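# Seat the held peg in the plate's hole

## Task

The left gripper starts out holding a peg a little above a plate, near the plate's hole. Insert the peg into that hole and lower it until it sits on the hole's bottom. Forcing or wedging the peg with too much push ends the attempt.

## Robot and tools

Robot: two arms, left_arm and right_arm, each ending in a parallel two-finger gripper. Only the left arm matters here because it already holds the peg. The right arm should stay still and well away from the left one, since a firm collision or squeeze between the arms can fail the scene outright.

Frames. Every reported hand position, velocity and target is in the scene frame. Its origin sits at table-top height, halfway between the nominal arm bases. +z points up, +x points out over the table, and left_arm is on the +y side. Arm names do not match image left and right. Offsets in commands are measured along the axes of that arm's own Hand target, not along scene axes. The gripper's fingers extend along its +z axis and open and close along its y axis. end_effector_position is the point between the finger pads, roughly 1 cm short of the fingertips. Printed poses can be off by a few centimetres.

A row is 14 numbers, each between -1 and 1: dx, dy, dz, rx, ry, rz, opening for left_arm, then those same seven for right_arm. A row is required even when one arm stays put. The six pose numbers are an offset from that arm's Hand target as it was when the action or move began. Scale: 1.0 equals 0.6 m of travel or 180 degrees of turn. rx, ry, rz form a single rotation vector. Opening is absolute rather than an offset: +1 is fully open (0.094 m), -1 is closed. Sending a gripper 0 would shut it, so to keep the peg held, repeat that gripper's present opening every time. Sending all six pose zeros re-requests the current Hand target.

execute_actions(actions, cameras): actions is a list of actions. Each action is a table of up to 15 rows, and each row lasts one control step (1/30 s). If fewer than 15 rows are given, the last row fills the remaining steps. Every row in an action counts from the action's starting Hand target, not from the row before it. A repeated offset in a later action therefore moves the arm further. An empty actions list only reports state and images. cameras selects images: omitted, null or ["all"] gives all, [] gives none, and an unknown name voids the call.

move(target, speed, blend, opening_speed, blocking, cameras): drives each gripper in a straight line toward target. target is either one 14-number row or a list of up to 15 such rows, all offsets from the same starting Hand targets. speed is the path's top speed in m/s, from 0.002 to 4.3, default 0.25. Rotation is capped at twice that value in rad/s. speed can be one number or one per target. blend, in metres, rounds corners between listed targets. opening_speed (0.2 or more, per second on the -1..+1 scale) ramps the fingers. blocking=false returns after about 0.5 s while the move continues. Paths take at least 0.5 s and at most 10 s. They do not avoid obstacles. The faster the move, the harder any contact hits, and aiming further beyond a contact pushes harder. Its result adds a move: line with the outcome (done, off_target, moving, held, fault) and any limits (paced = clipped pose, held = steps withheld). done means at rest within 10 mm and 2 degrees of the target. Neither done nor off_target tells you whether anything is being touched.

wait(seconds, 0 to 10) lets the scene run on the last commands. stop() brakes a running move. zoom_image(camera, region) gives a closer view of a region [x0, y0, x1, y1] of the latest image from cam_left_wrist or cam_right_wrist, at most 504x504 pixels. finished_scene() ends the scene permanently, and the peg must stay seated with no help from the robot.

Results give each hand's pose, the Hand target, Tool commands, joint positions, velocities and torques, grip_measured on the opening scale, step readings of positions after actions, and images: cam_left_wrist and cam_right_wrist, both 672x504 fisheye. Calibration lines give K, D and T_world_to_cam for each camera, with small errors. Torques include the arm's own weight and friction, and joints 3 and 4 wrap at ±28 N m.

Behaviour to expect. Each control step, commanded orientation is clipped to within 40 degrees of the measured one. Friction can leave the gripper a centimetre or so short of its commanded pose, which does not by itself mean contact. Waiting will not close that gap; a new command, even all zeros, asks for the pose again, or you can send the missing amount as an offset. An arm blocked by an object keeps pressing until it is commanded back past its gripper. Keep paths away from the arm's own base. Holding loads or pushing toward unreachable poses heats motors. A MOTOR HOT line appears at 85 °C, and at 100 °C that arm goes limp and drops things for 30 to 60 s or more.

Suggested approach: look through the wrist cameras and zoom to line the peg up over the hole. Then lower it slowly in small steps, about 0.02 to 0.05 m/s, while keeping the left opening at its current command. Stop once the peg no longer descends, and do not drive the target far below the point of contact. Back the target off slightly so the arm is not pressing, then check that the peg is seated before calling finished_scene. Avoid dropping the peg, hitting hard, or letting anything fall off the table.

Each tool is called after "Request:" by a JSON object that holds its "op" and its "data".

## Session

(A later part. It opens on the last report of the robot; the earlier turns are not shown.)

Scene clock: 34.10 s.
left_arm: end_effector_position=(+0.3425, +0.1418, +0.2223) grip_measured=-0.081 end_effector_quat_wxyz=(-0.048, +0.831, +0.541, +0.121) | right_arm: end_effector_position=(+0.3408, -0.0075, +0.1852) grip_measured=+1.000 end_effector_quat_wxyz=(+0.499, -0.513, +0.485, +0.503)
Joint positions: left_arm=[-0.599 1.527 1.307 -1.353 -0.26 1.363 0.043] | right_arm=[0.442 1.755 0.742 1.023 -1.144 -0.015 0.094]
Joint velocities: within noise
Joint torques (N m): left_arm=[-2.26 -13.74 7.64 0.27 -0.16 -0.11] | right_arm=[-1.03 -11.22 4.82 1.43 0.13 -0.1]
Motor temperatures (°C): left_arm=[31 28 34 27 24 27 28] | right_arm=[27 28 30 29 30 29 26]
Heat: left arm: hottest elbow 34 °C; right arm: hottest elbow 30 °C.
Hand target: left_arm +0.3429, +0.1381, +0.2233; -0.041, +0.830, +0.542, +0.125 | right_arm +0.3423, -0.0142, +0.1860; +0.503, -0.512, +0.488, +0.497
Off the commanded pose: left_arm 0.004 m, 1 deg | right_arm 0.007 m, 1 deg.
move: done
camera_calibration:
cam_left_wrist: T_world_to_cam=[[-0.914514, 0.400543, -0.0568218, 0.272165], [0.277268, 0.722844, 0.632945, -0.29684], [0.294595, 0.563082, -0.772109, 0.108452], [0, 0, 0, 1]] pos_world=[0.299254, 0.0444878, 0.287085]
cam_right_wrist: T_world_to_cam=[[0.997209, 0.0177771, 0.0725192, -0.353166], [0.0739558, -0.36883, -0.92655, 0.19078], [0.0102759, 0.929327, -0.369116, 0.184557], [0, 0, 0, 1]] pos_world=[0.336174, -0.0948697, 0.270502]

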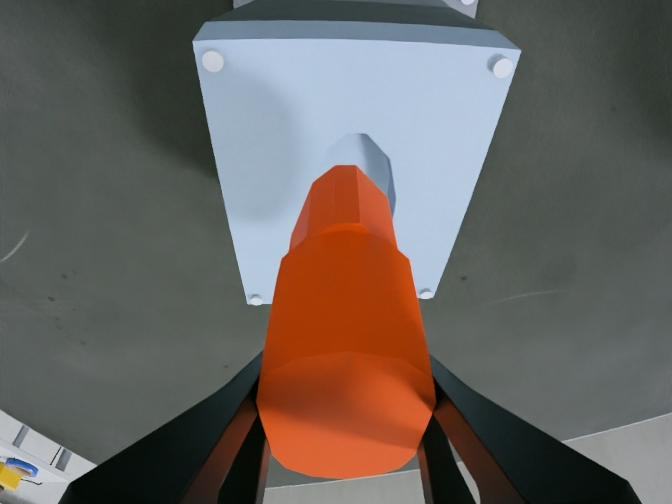

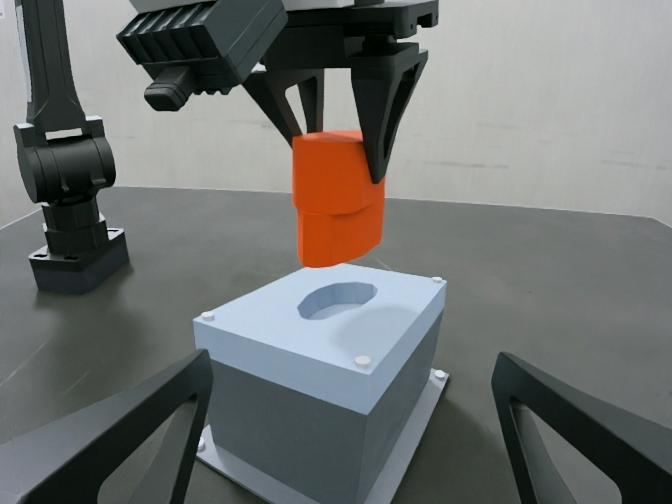

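Request:
{"op": "move", "data": {"target": [-0.0018,-0.0045,0.037,0.011,-0.004,0,-1,0,0,0,0,0,0,1], "speed": 0.08}}

Request:
{"op": "zoom_image", "data": {"camera": "cam_right_wrist", "region": [250, 150, 430, 330]}}

Request:
{"op": "zoom_image", "data": {"camera": "cam_left_wrist", "region": [250, 90, 450, 270]}}

Scene clock: 36.63 s.
left_arm: end_effector_position=(+0.3398, +0.1405, +0.2004) grip_measured=-0.081 end_effector_quat_wxyz=(-0.058, +0.832, +0.540, +0.108) | right_arm: end_effector_position=(+0.3408, -0.0075, +0.1852) grip_measured=+1.000 end_effector_quat_wxyz=(+0.499, -0.513, +0.485, +0.503)
Joint positions: left_arm=[-0.599 1.554 1.281 -1.327 -0.245 1.362 0.043] | right_arm=[0.442 1.755 0.742 1.023 -1.144 -0.015 0.094]
Joint velocities: within noise
Joint torques (N m): left_arm=[-1.08 -14.1 7.53 0.2 -0.01 0.01] | right_arm=[-1.03 -11.16 4.83 1.46 0.12 -0.1]
Motor temperatures (°C): left_arm=[31 28 34 27 24 27 28] | right_arm=[27 28 30 29 30 29 26]
Heat: left arm: hottest elbow 34 °C; right arm: hottest elbow 30 °C.
Hand target: left_arm +0.3437, +0.1427, +0.2015; -0.052, +0.830, +0.545, +0.111 | right_arm +0.3422, -0.0142, +0.1860; +0.503, -0.512, +0.488, +0.497
Off the commanded pose: left_arm 0.005 m, 1 deg | right_arm 0.007 m, 1 deg.
move: done
camera_calibration:
cam_left_wrist: T_world_to_cam=[[-0.916223, 0.399785, -0.0265952, 0.26368], [0.296372, 0.720897, 0.626476, -0.28626], [0.269628, 0.566109, -0.778987, 0.102563], [0, 0, 0, 1]] pos_world=[0.298775, 0.0428867, 0.266242]
cam_right_wrist: T_world_to_cam=[[0.997183, 0.0177225, 0.0728774, -0.35316], [0.0742685, -0.368828, -0.926526, 0.190676], [0.0104589, 0.929329, -0.369106, 0.184494], [0, 0, 0, 1]] pos_world=[0.336075, -0.0948697, 0.270501]

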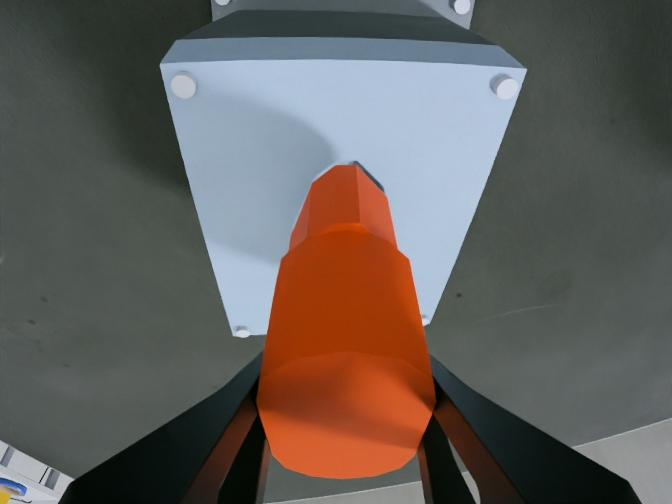

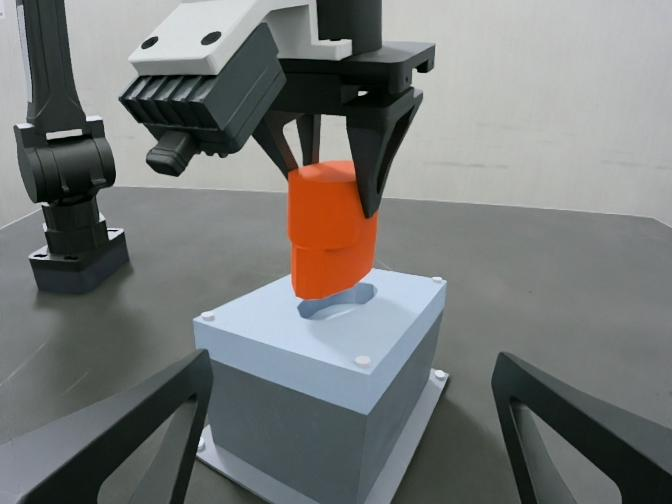

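Scaled by 2.800 from the camera's 672x504 image, which has a finer 960x720 frame.

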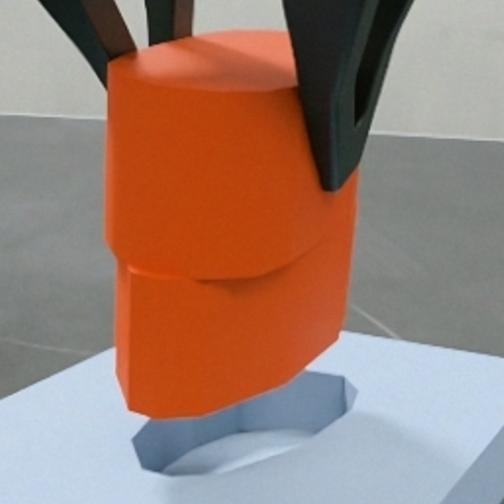

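Scaled by 2.520 from the camera's 672x504 image, which has a finer 960x720 frame.

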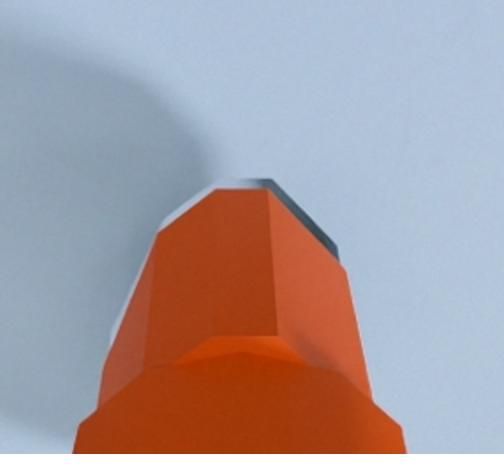

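Request:
{"op": "move", "data": {"target": [0.007,0,0.0135,0,0,0,-1,0,0,0,0,0,0,1], "speed": 0.05}}

Request:
{"op": "zoom_image", "data": {"camera": "cam_right_wrist", "region": [250, 150, 430, 330]}}

Request:
{"op": "zoom_image", "data": {"camera": "cam_left_wrist", "region": [250, 90, 450, 270]}}

Scene clock: 38.13 s.
left_arm: end_effector_position=(+0.3424, +0.1449, +0.1949) grip_measured=-0.081 end_effector_quat_wxyz=(-0.056, +0.830, +0.543, +0.109) | right_arm: end_effector_position=(+0.3408, -0.0075, +0.1852) grip_measured=+1.000 end_effector_quat_wxyz=(+0.499, -0.513, +0.485, +0.503)
Joint positions: left_arm=[-0.587 1.554 1.266 -1.306 -0.245 1.367 0.043] | right_arm=[0.442 1.755 0.742 1.023 -1.144 -0.015 0.094]
Joint velocities: within noise
Joint torques (N m): left_arm=[-0.97 -13.8 7.39 0.18 -0.02 0.11] | right_arm=[-1.03 -11.22 4.78 1.47 0.12 -0.1]
Motor temperatures (°C): left_arm=[31 28 34 27 24 27 28] | right_arm=[27 28 30 29 30 29 26]
Heat: left arm: hottest elbow 34 °C; right arm: hottest elbow 30 °C.
Hand target: left_arm +0.3463, +0.1482, +0.1946; -0.052, +0.830, +0.545, +0.111 | right_arm +0.3422, -0.0142, +0.1860; +0.503, -0.512, +0.488, +0.497
Off the commanded pose: left_arm 0.005 m, 1 deg | right_arm 0.007 m, 1 deg.
move: done
camera_calibration:
cam_left_wrist: T_world_to_cam=[[-0.918908, 0.393187, -0.0318086, 0.266914], [0.288572, 0.725007, 0.625373, -0.284476], [0.26895, 0.565481, -0.779678, 0.0954969], [0, 0, 0, 1]] pos_world=[0.301678, 0.0472979, 0.26085]
cam_right_wrist: T_world_to_cam=[[0.997183, 0.0177225, 0.0728774, -0.35316], [0.0742685, -0.368828, -0.926526, 0.190676], [0.0104589, 0.929329, -0.369106, 0.184494], [0, 0, 0, 1]] pos_world=[0.336075, -0.0948697, 0.270501]

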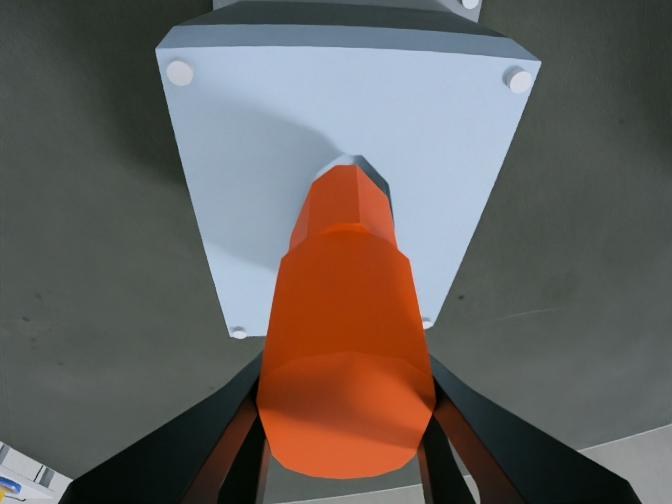

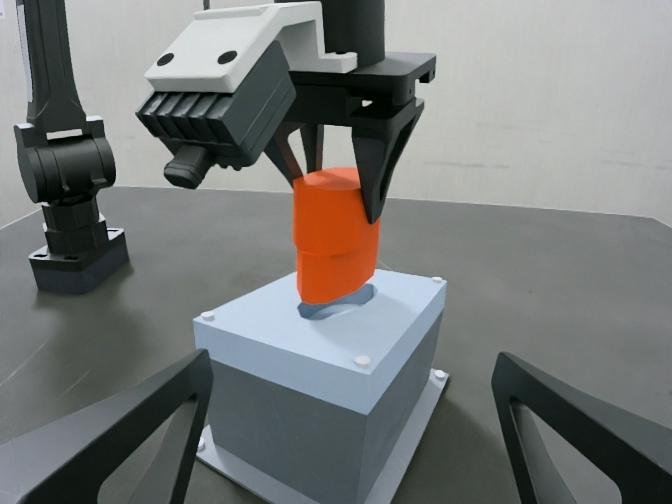

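Scaled by 2.800 from the camera's 672x504 image, which has a finer 960x720 frame.

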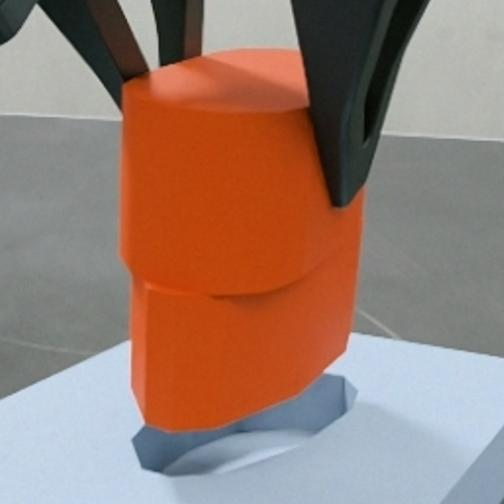

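Scaled by 2.520 from the camera's 672x504 image, which has a finer 960x720 frame.

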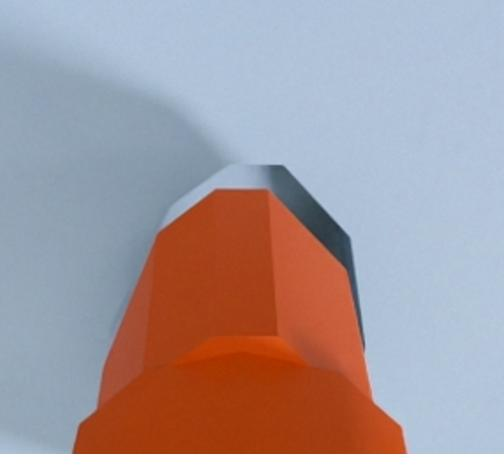

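Request:
{"op": "move", "data": {"target": [0,-0.0012,0.0088,0,0,0,-1,0,0,0,0,0,0,1], "speed": 0.05}}

Request:
{"op": "zoom_image", "data": {"camera": "cam_right_wrist", "region": [285, 240, 395, 330]}}

Request:
{"op": "zoom_image", "data": {"camera": "cam_left_wrist", "region": [280, 120, 410, 240]}}

Scene clock: 39.73 s.
left_arm: end_effector_position=(+0.3422, +0.1460, +0.1906) grip_measured=-0.081 end_effector_quat_wxyz=(-0.055, +0.830, +0.543, +0.110) | right_arm: end_effector_position=(+0.3408, -0.0075, +0.1852) grip_measured=+1.000 end_effector_quat_wxyz=(+0.499, -0.513, +0.485, +0.503)
Joint positions: left_arm=[-0.585 1.554 1.254 -1.291 -0.245 1.369 0.043] | right_arm=[0.442 1.755 0.742 1.023 -1.144 -0.015 0.094]
Joint velocities: within noise
Joint torques (N m): left_arm=[-0.91 -13.63 7.36 0.21 -0.02 0.1] | right_arm=[-0.97 -11.22 4.82 1.47 0.13 -0.1]
Motor temperatures (°C): left_arm=[31 28 34 27 24 27 28] | right_arm=[27 28 30 29 30 29 26]
Heat: left arm: hottest elbow 34 °C; right arm: hottest elbow 30 °C.
Hand target: left_arm +0.3464, +0.1496, +0.1895; -0.052, +0.830, +0.545, +0.111 | right_arm +0.3422, -0.0142, +0.1860; +0.503, -0.512, +0.488, +0.497
Off the commanded pose: left_arm 0.005 m, 0 deg | right_arm 0.007 m, 1 deg.
move: done
camera_calibration:
cam_left_wrist: T_world_to_cam=[[-0.918706, 0.393489, -0.0338483, 0.266477], [0.287804, 0.725711, 0.62491, -0.282256], [0.270459, 0.564367, -0.779963, 0.0912212], [0, 0, 0, 1]] pos_world=[0.301376, 0.0484982, 0.256553]
cam_right_wrist: T_world_to_cam=[[0.997183, 0.0177225, 0.0728774, -0.35316], [0.0742685, -0.368828, -0.926526, 0.190676], [0.0104589, 0.929329, -0.369106, 0.184494], [0, 0, 0, 1]] pos_world=[0.336075, -0.0948697, 0.270501]

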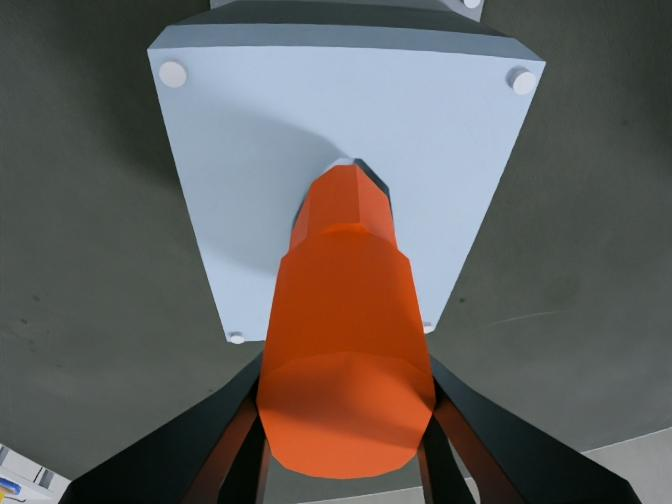

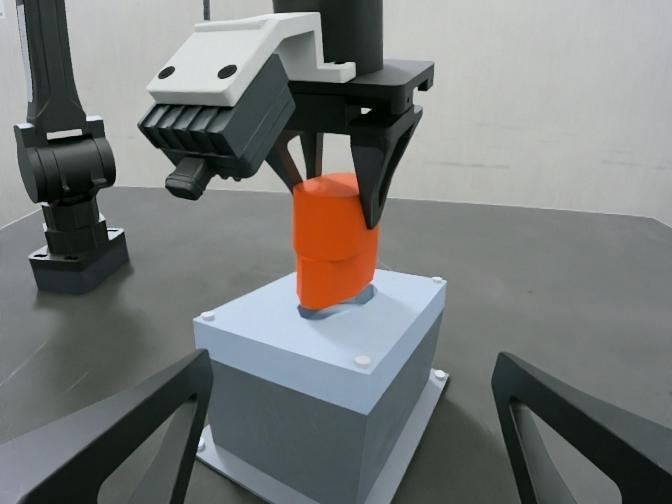

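Scaled by 4.582 from the camera's 672x504 image, which has a finer 960x720 frame.

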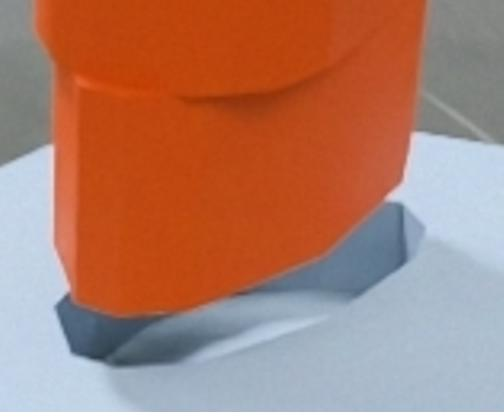

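Scaled by 3.877 from the camera's 672x504 image, which has a finer 960x720 frame.

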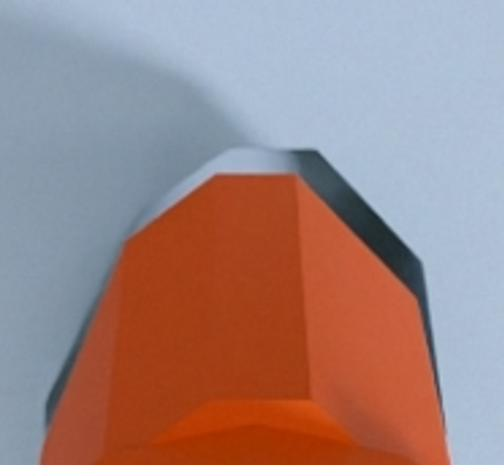

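Request:
{"op": "zoom_image", "data": {"camera": "cam_right_wrist", "region": [345, 260, 395, 310]}}

Request:
{"op": "zoom_image", "data": {"camera": "cam_right_wrist", "region": [290, 280, 350, 330]}}

Scaled by 10.080 from the camera's 672x504 image, which has a finer 960x720 frame.

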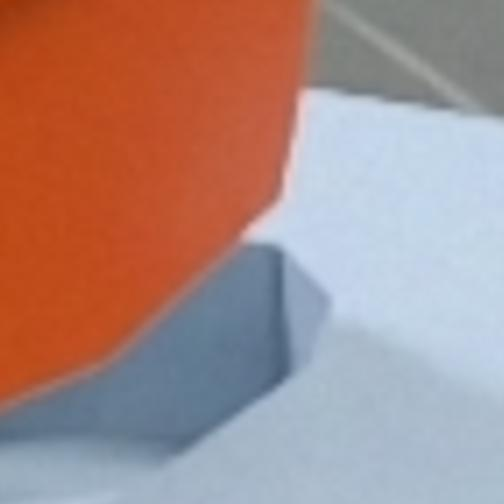

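Scaled by 8.400 from the camera's 672x504 image, which has a finer 960x720 frame.

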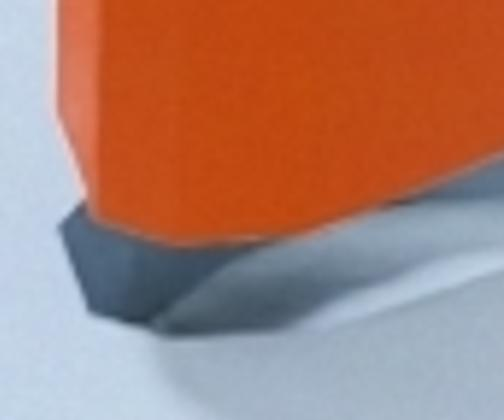

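Request:
{"op": "zoom_image", "data": {"camera": "cam_right_wrist", "region": [180, 290, 280, 390]}}

Request:
{"op": "zoom_image", "data": {"camera": "cam_right_wrist", "region": [340, 340, 440, 440]}}

Request:
{"op": "zoom_image", "data": {"camera": "cam_right_wrist", "region": [370, 250, 470, 350]}}

Request:
{"op": "zoom_image", "data": {"camera": "cam_left_wrist", "region": [130, 0, 340, 150]}}

Request:
{"op": "zoom_image", "data": {"camera": "cam_left_wrist", "region": [400, 0, 560, 120]}}

Request:
{"op": "zoom_image", "data": {"camera": "cam_left_wrist", "region": [200, 260, 460, 360]}}

Scaled by 5.040 from the camera's 672x504 image, which has a finer 960x720 frame.

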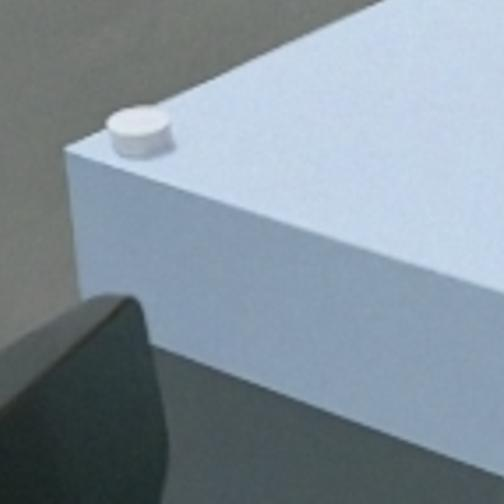

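Scaled by 5.040 from the camera's 672x504 image, which has a finer 960x720 frame.

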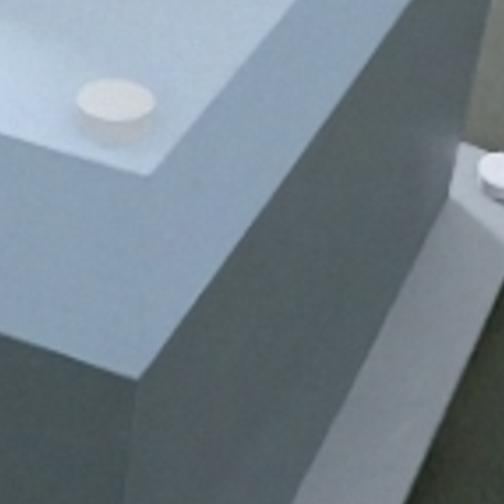

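Scaled by 5.040 from the camera's 672x504 image, which has a finer 960x720 frame.

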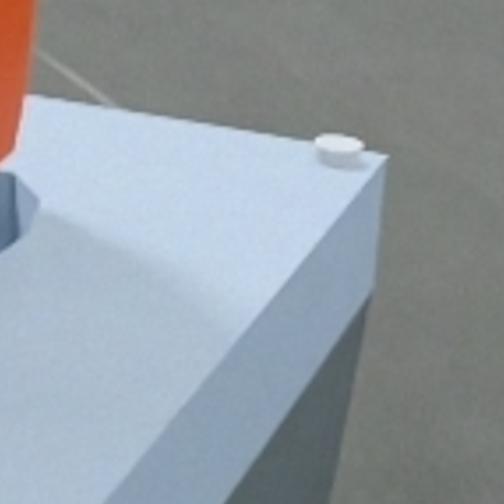

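Scaled by 2.400 from the camera's 672x504 image, which has a finer 960x720 frame.

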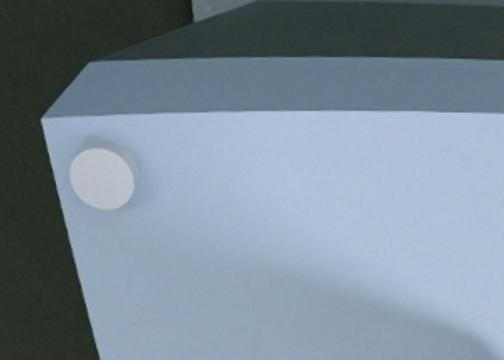

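Scaled by 3.150 from the camera's 672x504 image, which has a finer 960x720 frame.

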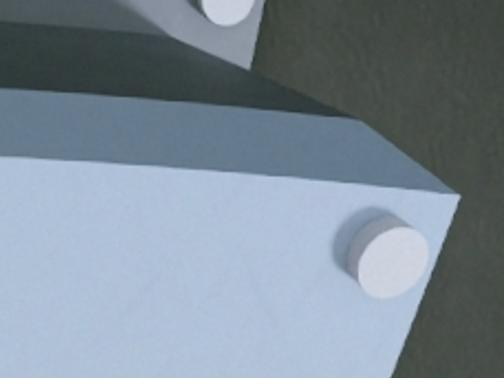

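Scaled by 1.938 from the camera's 672x504 image, which has a finer 960x720 frame.

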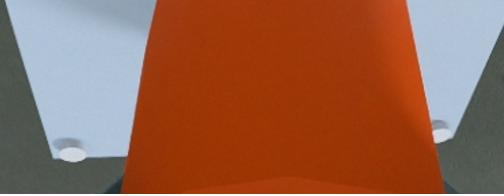

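Request:
{"op": "move", "data": {"target": [0.01,-0.0078,0.003,-0.03,-0.038,0,-1,0,0,0,0,0,0,1], "speed": 0.05}}

Request:
{"op": "zoom_image", "data": {"camera": "cam_right_wrist", "region": [285, 240, 395, 330]}}

Request:
{"op": "zoom_image", "data": {"camera": "cam_left_wrist", "region": [280, 120, 410, 240]}}

Scene clock: 45.00 s.
left_arm: end_effector_position=(+0.3406, +0.1538, +0.1781) grip_measured=-0.081 end_effector_quat_wxyz=(+0.003, +0.838, +0.540, +0.079) | right_arm: end_effector_position=(+0.3408, -0.0075, +0.1852) grip_measured=+1.000 end_effector_quat_wxyz=(+0.499, -0.513, +0.485, +0.503)
Joint positions: left_arm=[-0.533 1.495 1.16 -1.163 -0.14 1.444 0.043] | right_arm=[0.442 1.755 0.742 1.023 -1.144 -0.015 0.094]
Joint velocities: within noise
Joint torques (N m): left_arm=[-0.97 -14.92 7.45 0.43 0.1 0.1] | right_arm=[-0.97 -11.22 4.81 1.47 0.12 -0.09]
Motor temperatures (°C): left_arm=[31 28 34 27 24 27 28] | right_arm=[27 28 30 29 30 29 26]
Heat: left arm: hottest elbow 34 °C; right arm: hottest elbow 30 °C.
Hand target: left_arm +0.3446, +0.1571, +0.1890; +0.020, +0.836, +0.541, +0.087 | right_arm +0.3422, -0.0142, +0.1860; +0.503, -0.512, +0.488, +0.497
Off the commanded pose: left_arm 0.012 m, 2 deg | right_arm 0.007 m, 1 deg.
move: off_target (left_arm)
camera_calibration:
cam_left_wrist: T_world_to_cam=[[-0.908539, 0.407072, -0.0940676, 0.266749], [0.300607, 0.793276, 0.52948, -0.277428], [0.290158, 0.452776, -0.843091, 0.0992379], [0, 0, 0, 1]] pos_world=[0.296954, 0.0665588, 0.255652]
cam_right_wrist: T_world_to_cam=[[0.997183, 0.0177225, 0.0728774, -0.35316], [0.0742685, -0.368828, -0.926526, 0.190676], [0.0104589, 0.929329, -0.369106, 0.184494], [0, 0, 0, 1]] pos_world=[0.336075, -0.0948697, 0.270501]

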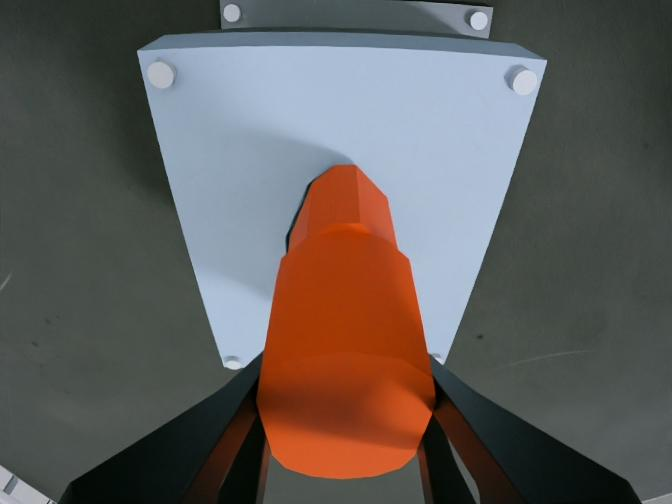

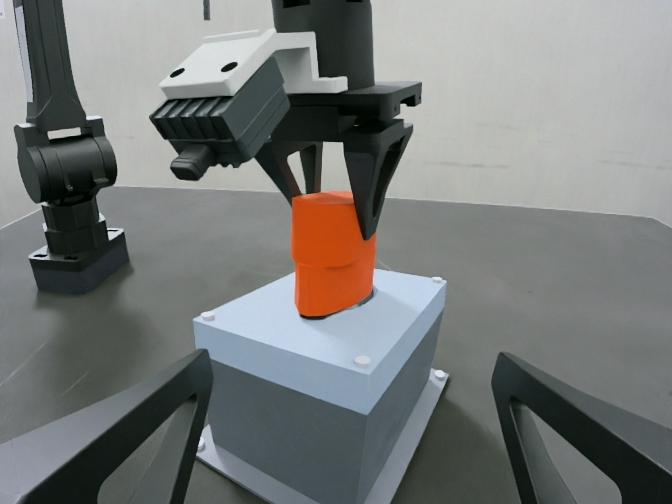

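Scaled by 4.582 from the camera's 672x504 image, which has a finer 960x720 frame.

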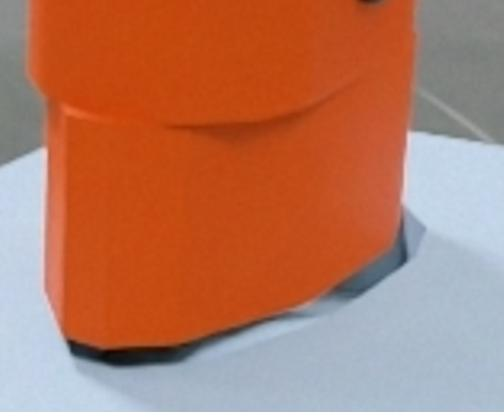

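Scaled by 3.877 from the camera's 672x504 image, which has a finer 960x720 frame.

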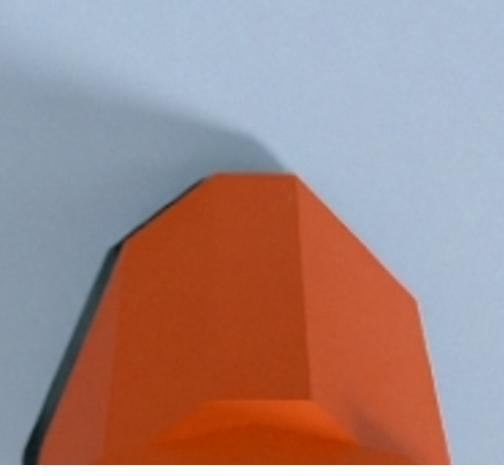

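Request:
{"op": "move", "data": {"target": [0,0.003,-0.012,0,0,0,-1,0,0,0,0,0,0,1], "speed": 0.05}}

Request:
{"op": "zoom_image", "data": {"camera": "cam_right_wrist", "region": [285, 240, 395, 330]}}

Request:
{"op": "zoom_image", "data": {"camera": "cam_left_wrist", "region": [280, 120, 410, 240]}}

Scene clock: 50.03 s.
left_arm: end_effector_position=(+0.3405, +0.1538, +0.1792) grip_measured=-0.081 end_effector_quat_wxyz=(+0.004, +0.838, +0.539, +0.079) | right_arm: end_effector_position=(+0.3409, -0.0075, +0.1852) grip_measured=+1.000 end_effector_quat_wxyz=(+0.499, -0.513, +0.485, +0.503)
Joint positions: left_arm=[-0.533 1.492 1.16 -1.163 -0.14 1.445 0.043] | right_arm=[0.442 1.755 0.742 1.023 -1.144 -0.015 0.094]
Joint velocities: within noise
Joint torques (N m): left_arm=[-1.03 -14.86 8.55 -0.24 0.1 0.08] | right_arm=[-1.03 -11.16 4.83 1.47 0.12 -0.1]
Motor temperatures (°C): left_arm=[31 28 34 27 24 27 28] | right_arm=[27 28 30 29 30 29 26]
Heat: left arm: hottest elbow 34 °C; right arm: hottest elbow 30 °C.
Hand target: left_arm +0.3450, +0.1559, +0.1963; +0.020, +0.836, +0.541, +0.086 | right_arm +0.3423, -0.0142, +0.1860; +0.503, -0.512, +0.488, +0.497
Off the commanded pose: left_arm 0.018 m, 2 deg | right_arm 0.007 m, 1 deg.
move: off_target (left_arm)
camera_calibration:
cam_left_wrist: T_world_to_cam=[[-0.907989, 0.407645, -0.0968613, 0.266931], [0.30005, 0.79397, 0.528755, -0.277799], [0.292449, 0.45104, -0.84323, 0.0997512], [0, 0, 0, 1]] pos_world=[0.296551, 0.0667591, 0.256856]
cam_right_wrist: T_world_to_cam=[[0.997186, 0.0174094, 0.0729125, -0.3533], [0.0741853, -0.368854, -0.926522, 0.190693], [0.0107638, 0.929324, -0.369107, 0.18439], [0, 0, 0, 1]] pos_world=[0.336175, -0.0948696, 0.270501]

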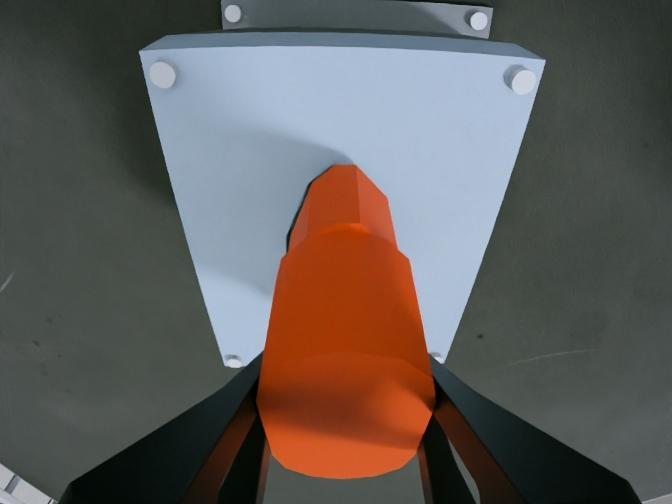

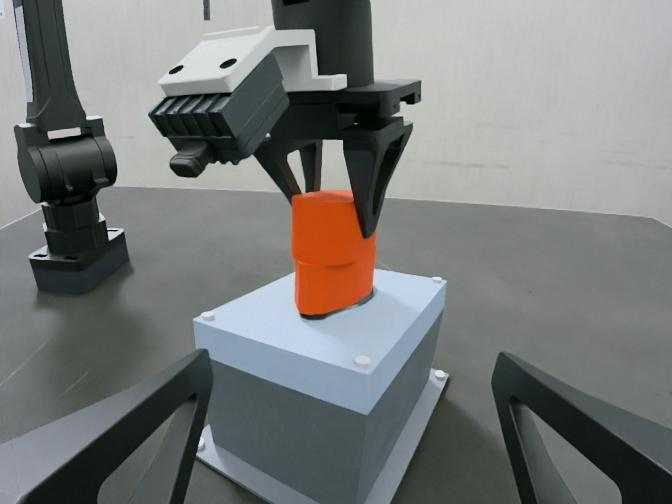

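Scaled by 4.582 from the camera's 672x504 image, which has a finer 960x720 frame.

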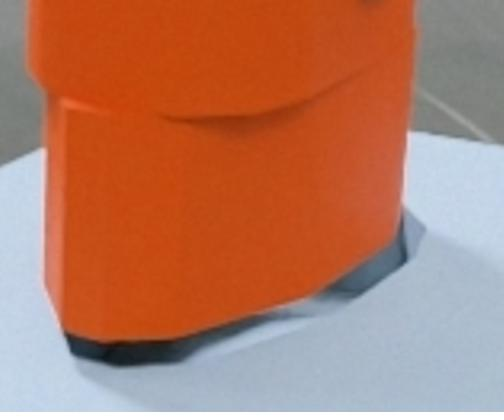

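Scaled by 3.877 from the camera's 672x504 image, which has a finer 960x720 frame.

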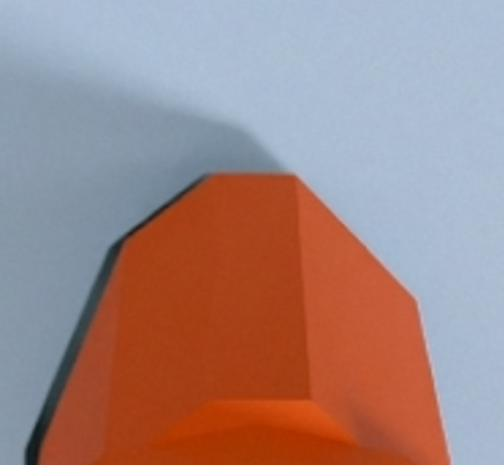

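Request:
{"op": "move", "data": {"target": [0.004,0.0042,-0.033,0,0,0,-1,0,0,0,0,0,0,1], "speed": 0.08, "cameras": []}}

Request:
{"op": "move", "data": {"target": [-0.004,-0.0052,0.045,0,0,0,-1,0,0,0,0,0,0,1], "speed": 0.05}}

Request:
{"op": "zoom_image", "data": {"camera": "cam_right_wrist", "region": [285, 240, 395, 330]}}

Request:
{"op": "zoom_image", "data": {"camera": "cam_left_wrist", "region": [280, 120, 410, 240]}}

Scene clock: 51.33 s.
left_arm: end_effector_position=(+0.3300, +0.1604, +0.1863) grip_measured=-0.081 end_effector_quat_wxyz=(-0.010, +0.839, +0.539, +0.073) | right_arm: end_effector_position=(+0.3409, -0.0075, +0.1852) grip_measured=+1.000 end_effector_quat_wxyz=(+0.499, -0.513, +0.485, +0.503)
Joint positions: left_arm=[-0.533 1.473 1.16 -1.212 -0.14 1.445 0.043] | right_arm=[0.442 1.755 0.742 1.023 -1.144 -0.015 0.094]
Joint velocities: within noise
Joint torques (N m): left_arm=[-1.08 -14.45 11.17 -0.47 0.08 0.08] | right_arm=[-1.03 -11.16 4.82 1.48 0.12 -0.1]
Motor temperatures (°C): left_arm=[31 28 34 27 24 27 28] | right_arm=[27 28 30 29 30 29 26]
Heat: left arm: hottest elbow 34 °C; right arm: hottest elbow 30 °C.
Hand target: left_arm +0.3449, +0.1559, +0.2163; +0.020, +0.836, +0.541, +0.086 | right_arm +0.3423, -0.0142, +0.1860; +0.503, -0.512, +0.488, +0.497
Off the commanded pose: left_arm 0.034 m, 4 deg | right_arm 0.007 m, 1 deg.
move: off_target (left_arm)
No camera images: "cameras" was empty.

Scene clock: 52.33 s.
left_arm: end_effector_position=(+0.3398, +0.1542, +0.1871) grip_measured=-0.081 end_effector_quat_wxyz=(+0.012, +0.838, +0.540, +0.083) | right_arm: end_effector_position=(+0.3409, -0.0075, +0.1852) grip_measured=+1.000 end_effector_quat_wxyz=(+0.499, -0.513, +0.485, +0.503)
Joint positions: left_arm=[-0.533 1.473 1.16 -1.164 -0.14 1.445 0.043] | right_arm=[0.442 1.755 0.742 1.023 -1.144 -0.015 0.094]
Joint velocities: within noise
Joint torques (N m): left_arm=[-0.91 -12.69 7.77 0.51 0.1 0.09] | right_arm=[-0.91 -11.16 4.81 1.5 0.12 -0.1]
Motor temperatures (°C): left_arm=[31 28 34 27 24 27 28] | right_arm=[27 28 30 29 30 29 26]
Heat: left arm: hottest elbow 34 °C; right arm: hottest elbow 30 °C.
Hand target: left_arm +0.3456, +0.1566, +0.1891; +0.020, +0.836, +0.541, +0.086 | right_arm +0.3423, -0.0142, +0.1860; +0.503, -0.512, +0.488, +0.497
Off the commanded pose: left_arm 0.007 m, 1 deg | right_arm 0.007 m, 1 deg.
move: done
camera_calibration:
cam_left_wrist: T_world_to_cam=[[-0.906279, 0.407003, -0.114049, 0.269716], [0.292674, 0.798929, 0.525409, -0.279706], [0.30496, 0.442788, -0.843172, 0.10349], [0, 0, 0, 1]] pos_world=[0.29474, 0.067866, 0.26498]
cam_right_wrist: T_world_to_cam=[[0.997186, 0.0174094, 0.0729125, -0.3533], [0.0741853, -0.368854, -0.926522, 0.190693], [0.0107638, 0.929324, -0.369107, 0.18439], [0, 0, 0, 1]] pos_world=[0.336175, -0.0948696, 0.270501]

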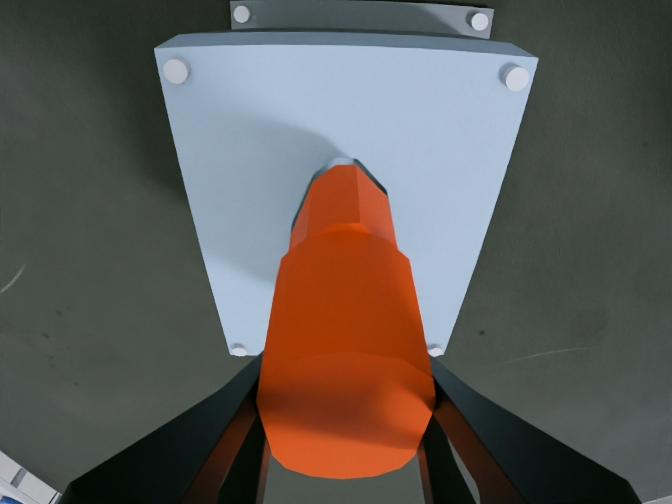

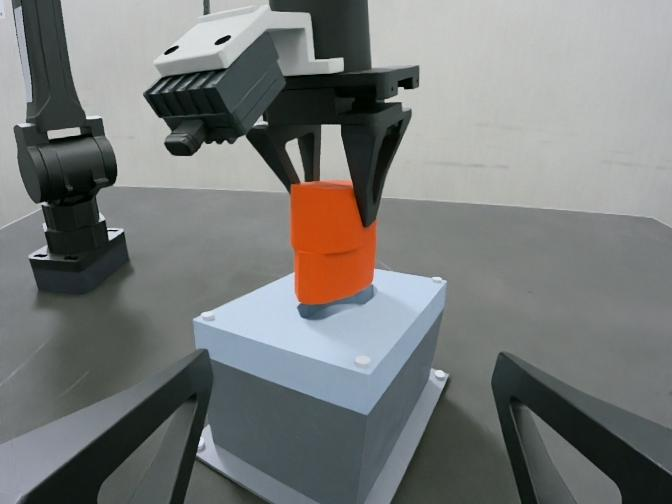

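Scaled by 4.582 from the camera's 672x504 image, which has a finer 960x720 frame.

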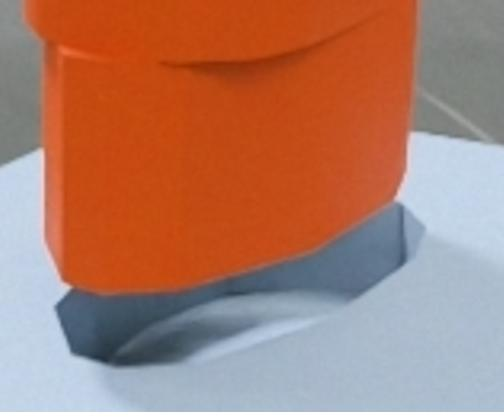

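Scaled by 3.877 from the camera's 672x504 image, which has a finer 960x720 frame.

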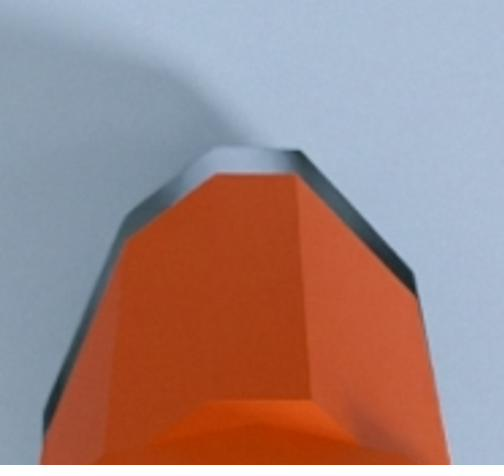

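Request:
{"op": "move", "data": {"target": [0.0016,0.0016,0.0141,-0.003,0,0.0118,-1,0,0,0,0,0,0,1], "speed": 0.04}}

Request:
{"op": "zoom_image", "data": {"camera": "cam_right_wrist", "region": [285, 240, 395, 330]}}

Request:
{"op": "zoom_image", "data": {"camera": "cam_left_wrist", "region": [280, 120, 410, 240]}}

Scene clock: 54.27 s.
left_arm: end_effector_position=(+0.3434, +0.1545, +0.1815) grip_measured=-0.081 end_effector_quat_wxyz=(+0.017, +0.847, +0.524, +0.087) | right_arm: end_effector_position=(+0.3409, -0.0075, +0.1852) grip_measured=+1.000 end_effector_quat_wxyz=(+0.499, -0.513, +0.485, +0.503)
Joint positions: left_arm=[-0.528 1.476 1.146 -1.132 -0.14 1.488 0.043] | right_arm=[0.442 1.755 0.742 1.023 -1.144 -0.015 0.094]
Joint velocities: within noise
Joint torques (N m): left_arm=[-0.85 -12.45 7.51 0.53 0.08 0.1] | right_arm=[-1.03 -11.11 4.79 1.48 0.13 -0.11]
Motor temperatures (°C): left_arm=[31 28 34 27 24 27 28] | right_arm=[27 28 30 29 30 29 26]
Heat: left arm: hottest elbow 34 °C; right arm: hottest elbow 30 °C.
Hand target: left_arm +0.3482, +0.1576, +0.1810; +0.022, +0.846, +0.525, +0.089 | right_arm +0.3423, -0.0142, +0.1860; +0.503, -0.512, +0.488, +0.497
Off the commanded pose: left_arm 0.006 m, 1 deg | right_arm 0.007 m, 1 deg.
move: done
camera_calibration:
cam_left_wrist: T_world_to_cam=[[-0.889258, 0.440132, -0.124515, 0.263101], [0.316432, 0.788523, 0.527354, -0.285003], [0.330289, 0.429554, -0.840472, 0.0903503], [0, 0, 0, 1]] pos_world=[0.294307, 0.0701219, 0.258995]
cam_right_wrist: T_world_to_cam=[[0.997186, 0.0174094, 0.0729125, -0.3533], [0.0741853, -0.368854, -0.926522, 0.190693], [0.0107638, 0.929324, -0.369107, 0.18439], [0, 0, 0, 1]] pos_world=[0.336175, -0.0948696, 0.270501]

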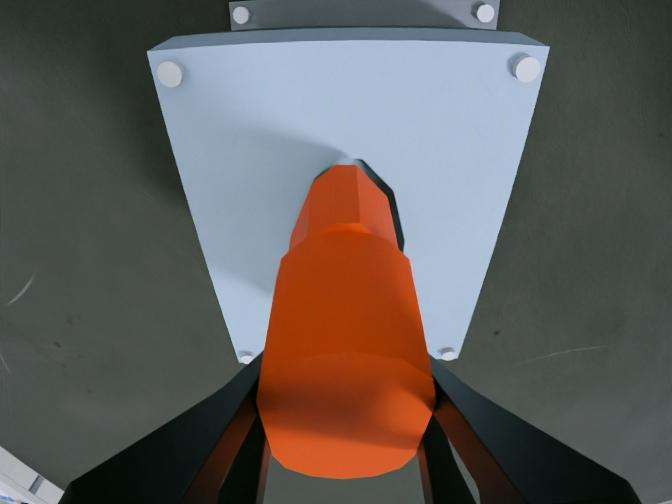

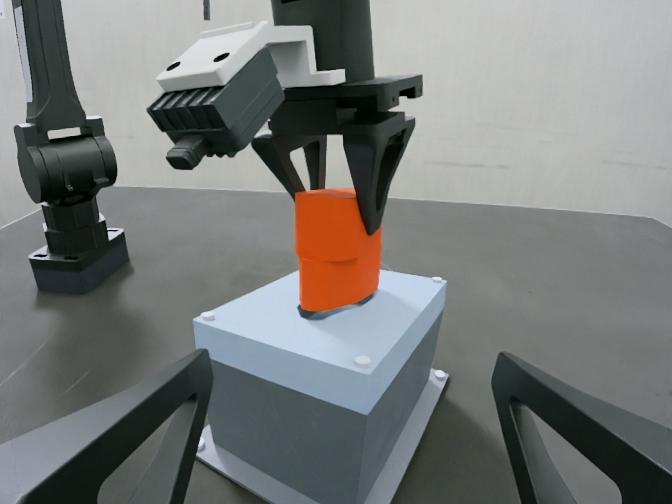

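Scaled by 4.582 from the camera's 672x504 image, which has a finer 960x720 frame.

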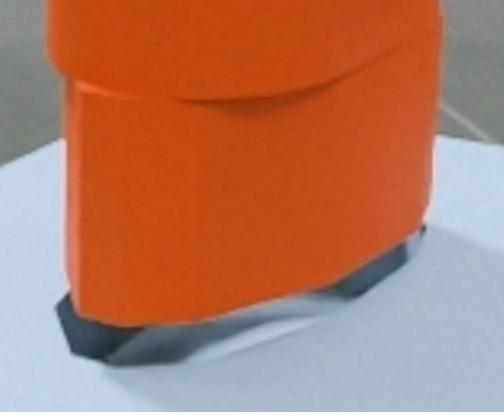

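Scaled by 3.877 from the camera's 672x504 image, which has a finer 960x720 frame.

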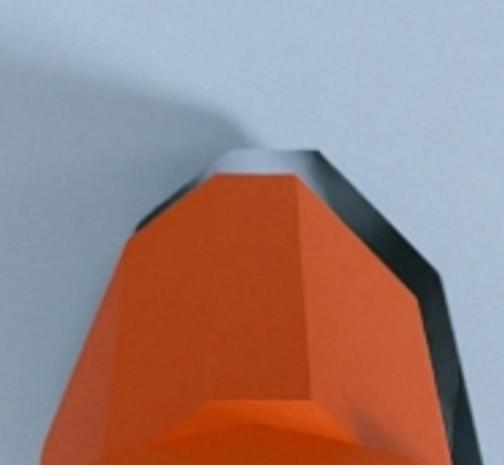

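Request:
{"op": "move", "data": {"target": [0.0003,-0.003,0.0059,0,0,0,-1,0,0,0,0,0,0,1], "speed": 0.04}}

Request:
{"op": "zoom_image", "data": {"camera": "cam_right_wrist", "region": [285, 240, 395, 330]}}

Request:
{"op": "zoom_image", "data": {"camera": "cam_left_wrist", "region": [280, 120, 410, 240]}}

Scene clock: 55.40 s.
left_arm: end_effector_position=(+0.3425, +0.1556, +0.1778) grip_measured=-0.081 end_effector_quat_wxyz=(+0.017, +0.847, +0.524, +0.087) | right_arm: end_effector_position=(+0.3409, -0.0075, +0.1852) grip_measured=+1.000 end_effector_quat_wxyz=(+0.499, -0.513, +0.485, +0.503)
Joint positions: left_arm=[-0.527 1.476 1.136 -1.122 -0.14 1.49 0.043] | right_arm=[0.442 1.755 0.742 1.023 -1.144 -0.015 0.094]
Joint velocities: within noise
Joint torques (N m): left_arm=[-0.85 -12.4 7.49 0.5 0.09 0.09] | right_arm=[-0.97 -11.11 4.83 1.47 0.12 -0.1]
Motor temperatures (°C): left_arm=[31 28 34 27 24 27 28] | right_arm=[27 28 30 29 30 29 26]
Heat: left arm: hottest elbow 34 °C; right arm: hottest elbow 30 °C.
Hand target: left_arm +0.3474, +0.1587, +0.1774; +0.022, +0.846, +0.525, +0.089 | right_arm +0.3423, -0.0142, +0.1860; +0.503, -0.512, +0.488, +0.497
Off the commanded pose: left_arm 0.006 m, 1 deg | right_arm 0.007 m, 1 deg.
move: done
camera_calibration:
cam_left_wrist: T_world_to_cam=[[-0.88898, 0.440771, -0.124241, 0.261146], [0.317024, 0.788115, 0.527608, -0.28379], [0.330471, 0.429646, -0.840353, 0.0868913], [0, 0, 0, 1]] pos_world=[0.293407, 0.0712208, 0.255194]
cam_right_wrist: T_world_to_cam=[[0.997186, 0.0174094, 0.0729125, -0.3533], [0.0741853, -0.368854, -0.926522, 0.190693], [0.0107638, 0.929324, -0.369107, 0.18439], [0, 0, 0, 1]] pos_world=[0.336175, -0.0948696, 0.270501]

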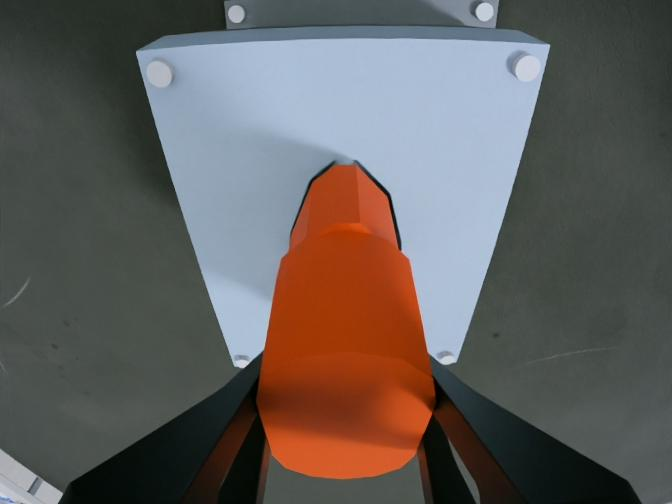

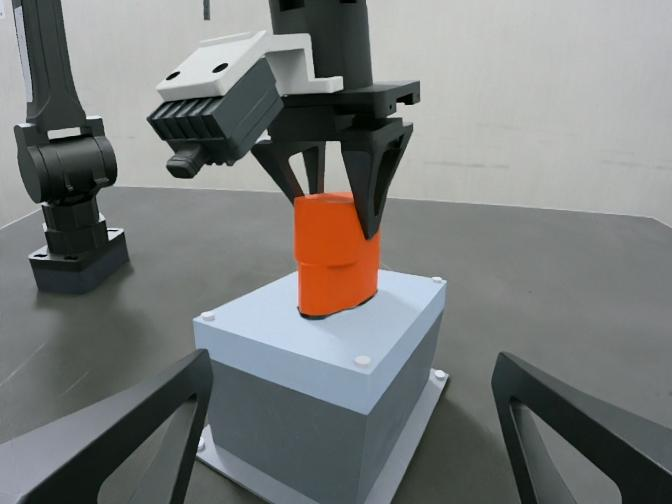

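Scaled by 4.582 from the camera's 672x504 image, which has a finer 960x720 frame.

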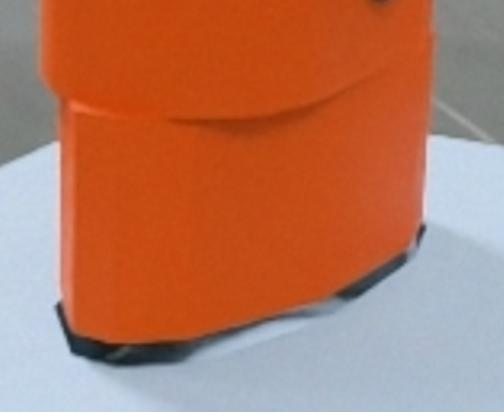

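Scaled by 3.877 from the camera's 672x504 image, which has a finer 960x720 frame.

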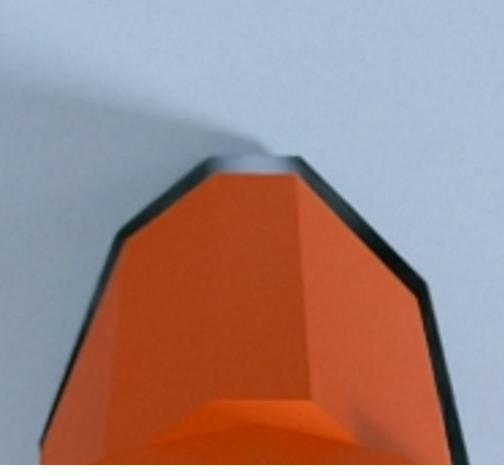

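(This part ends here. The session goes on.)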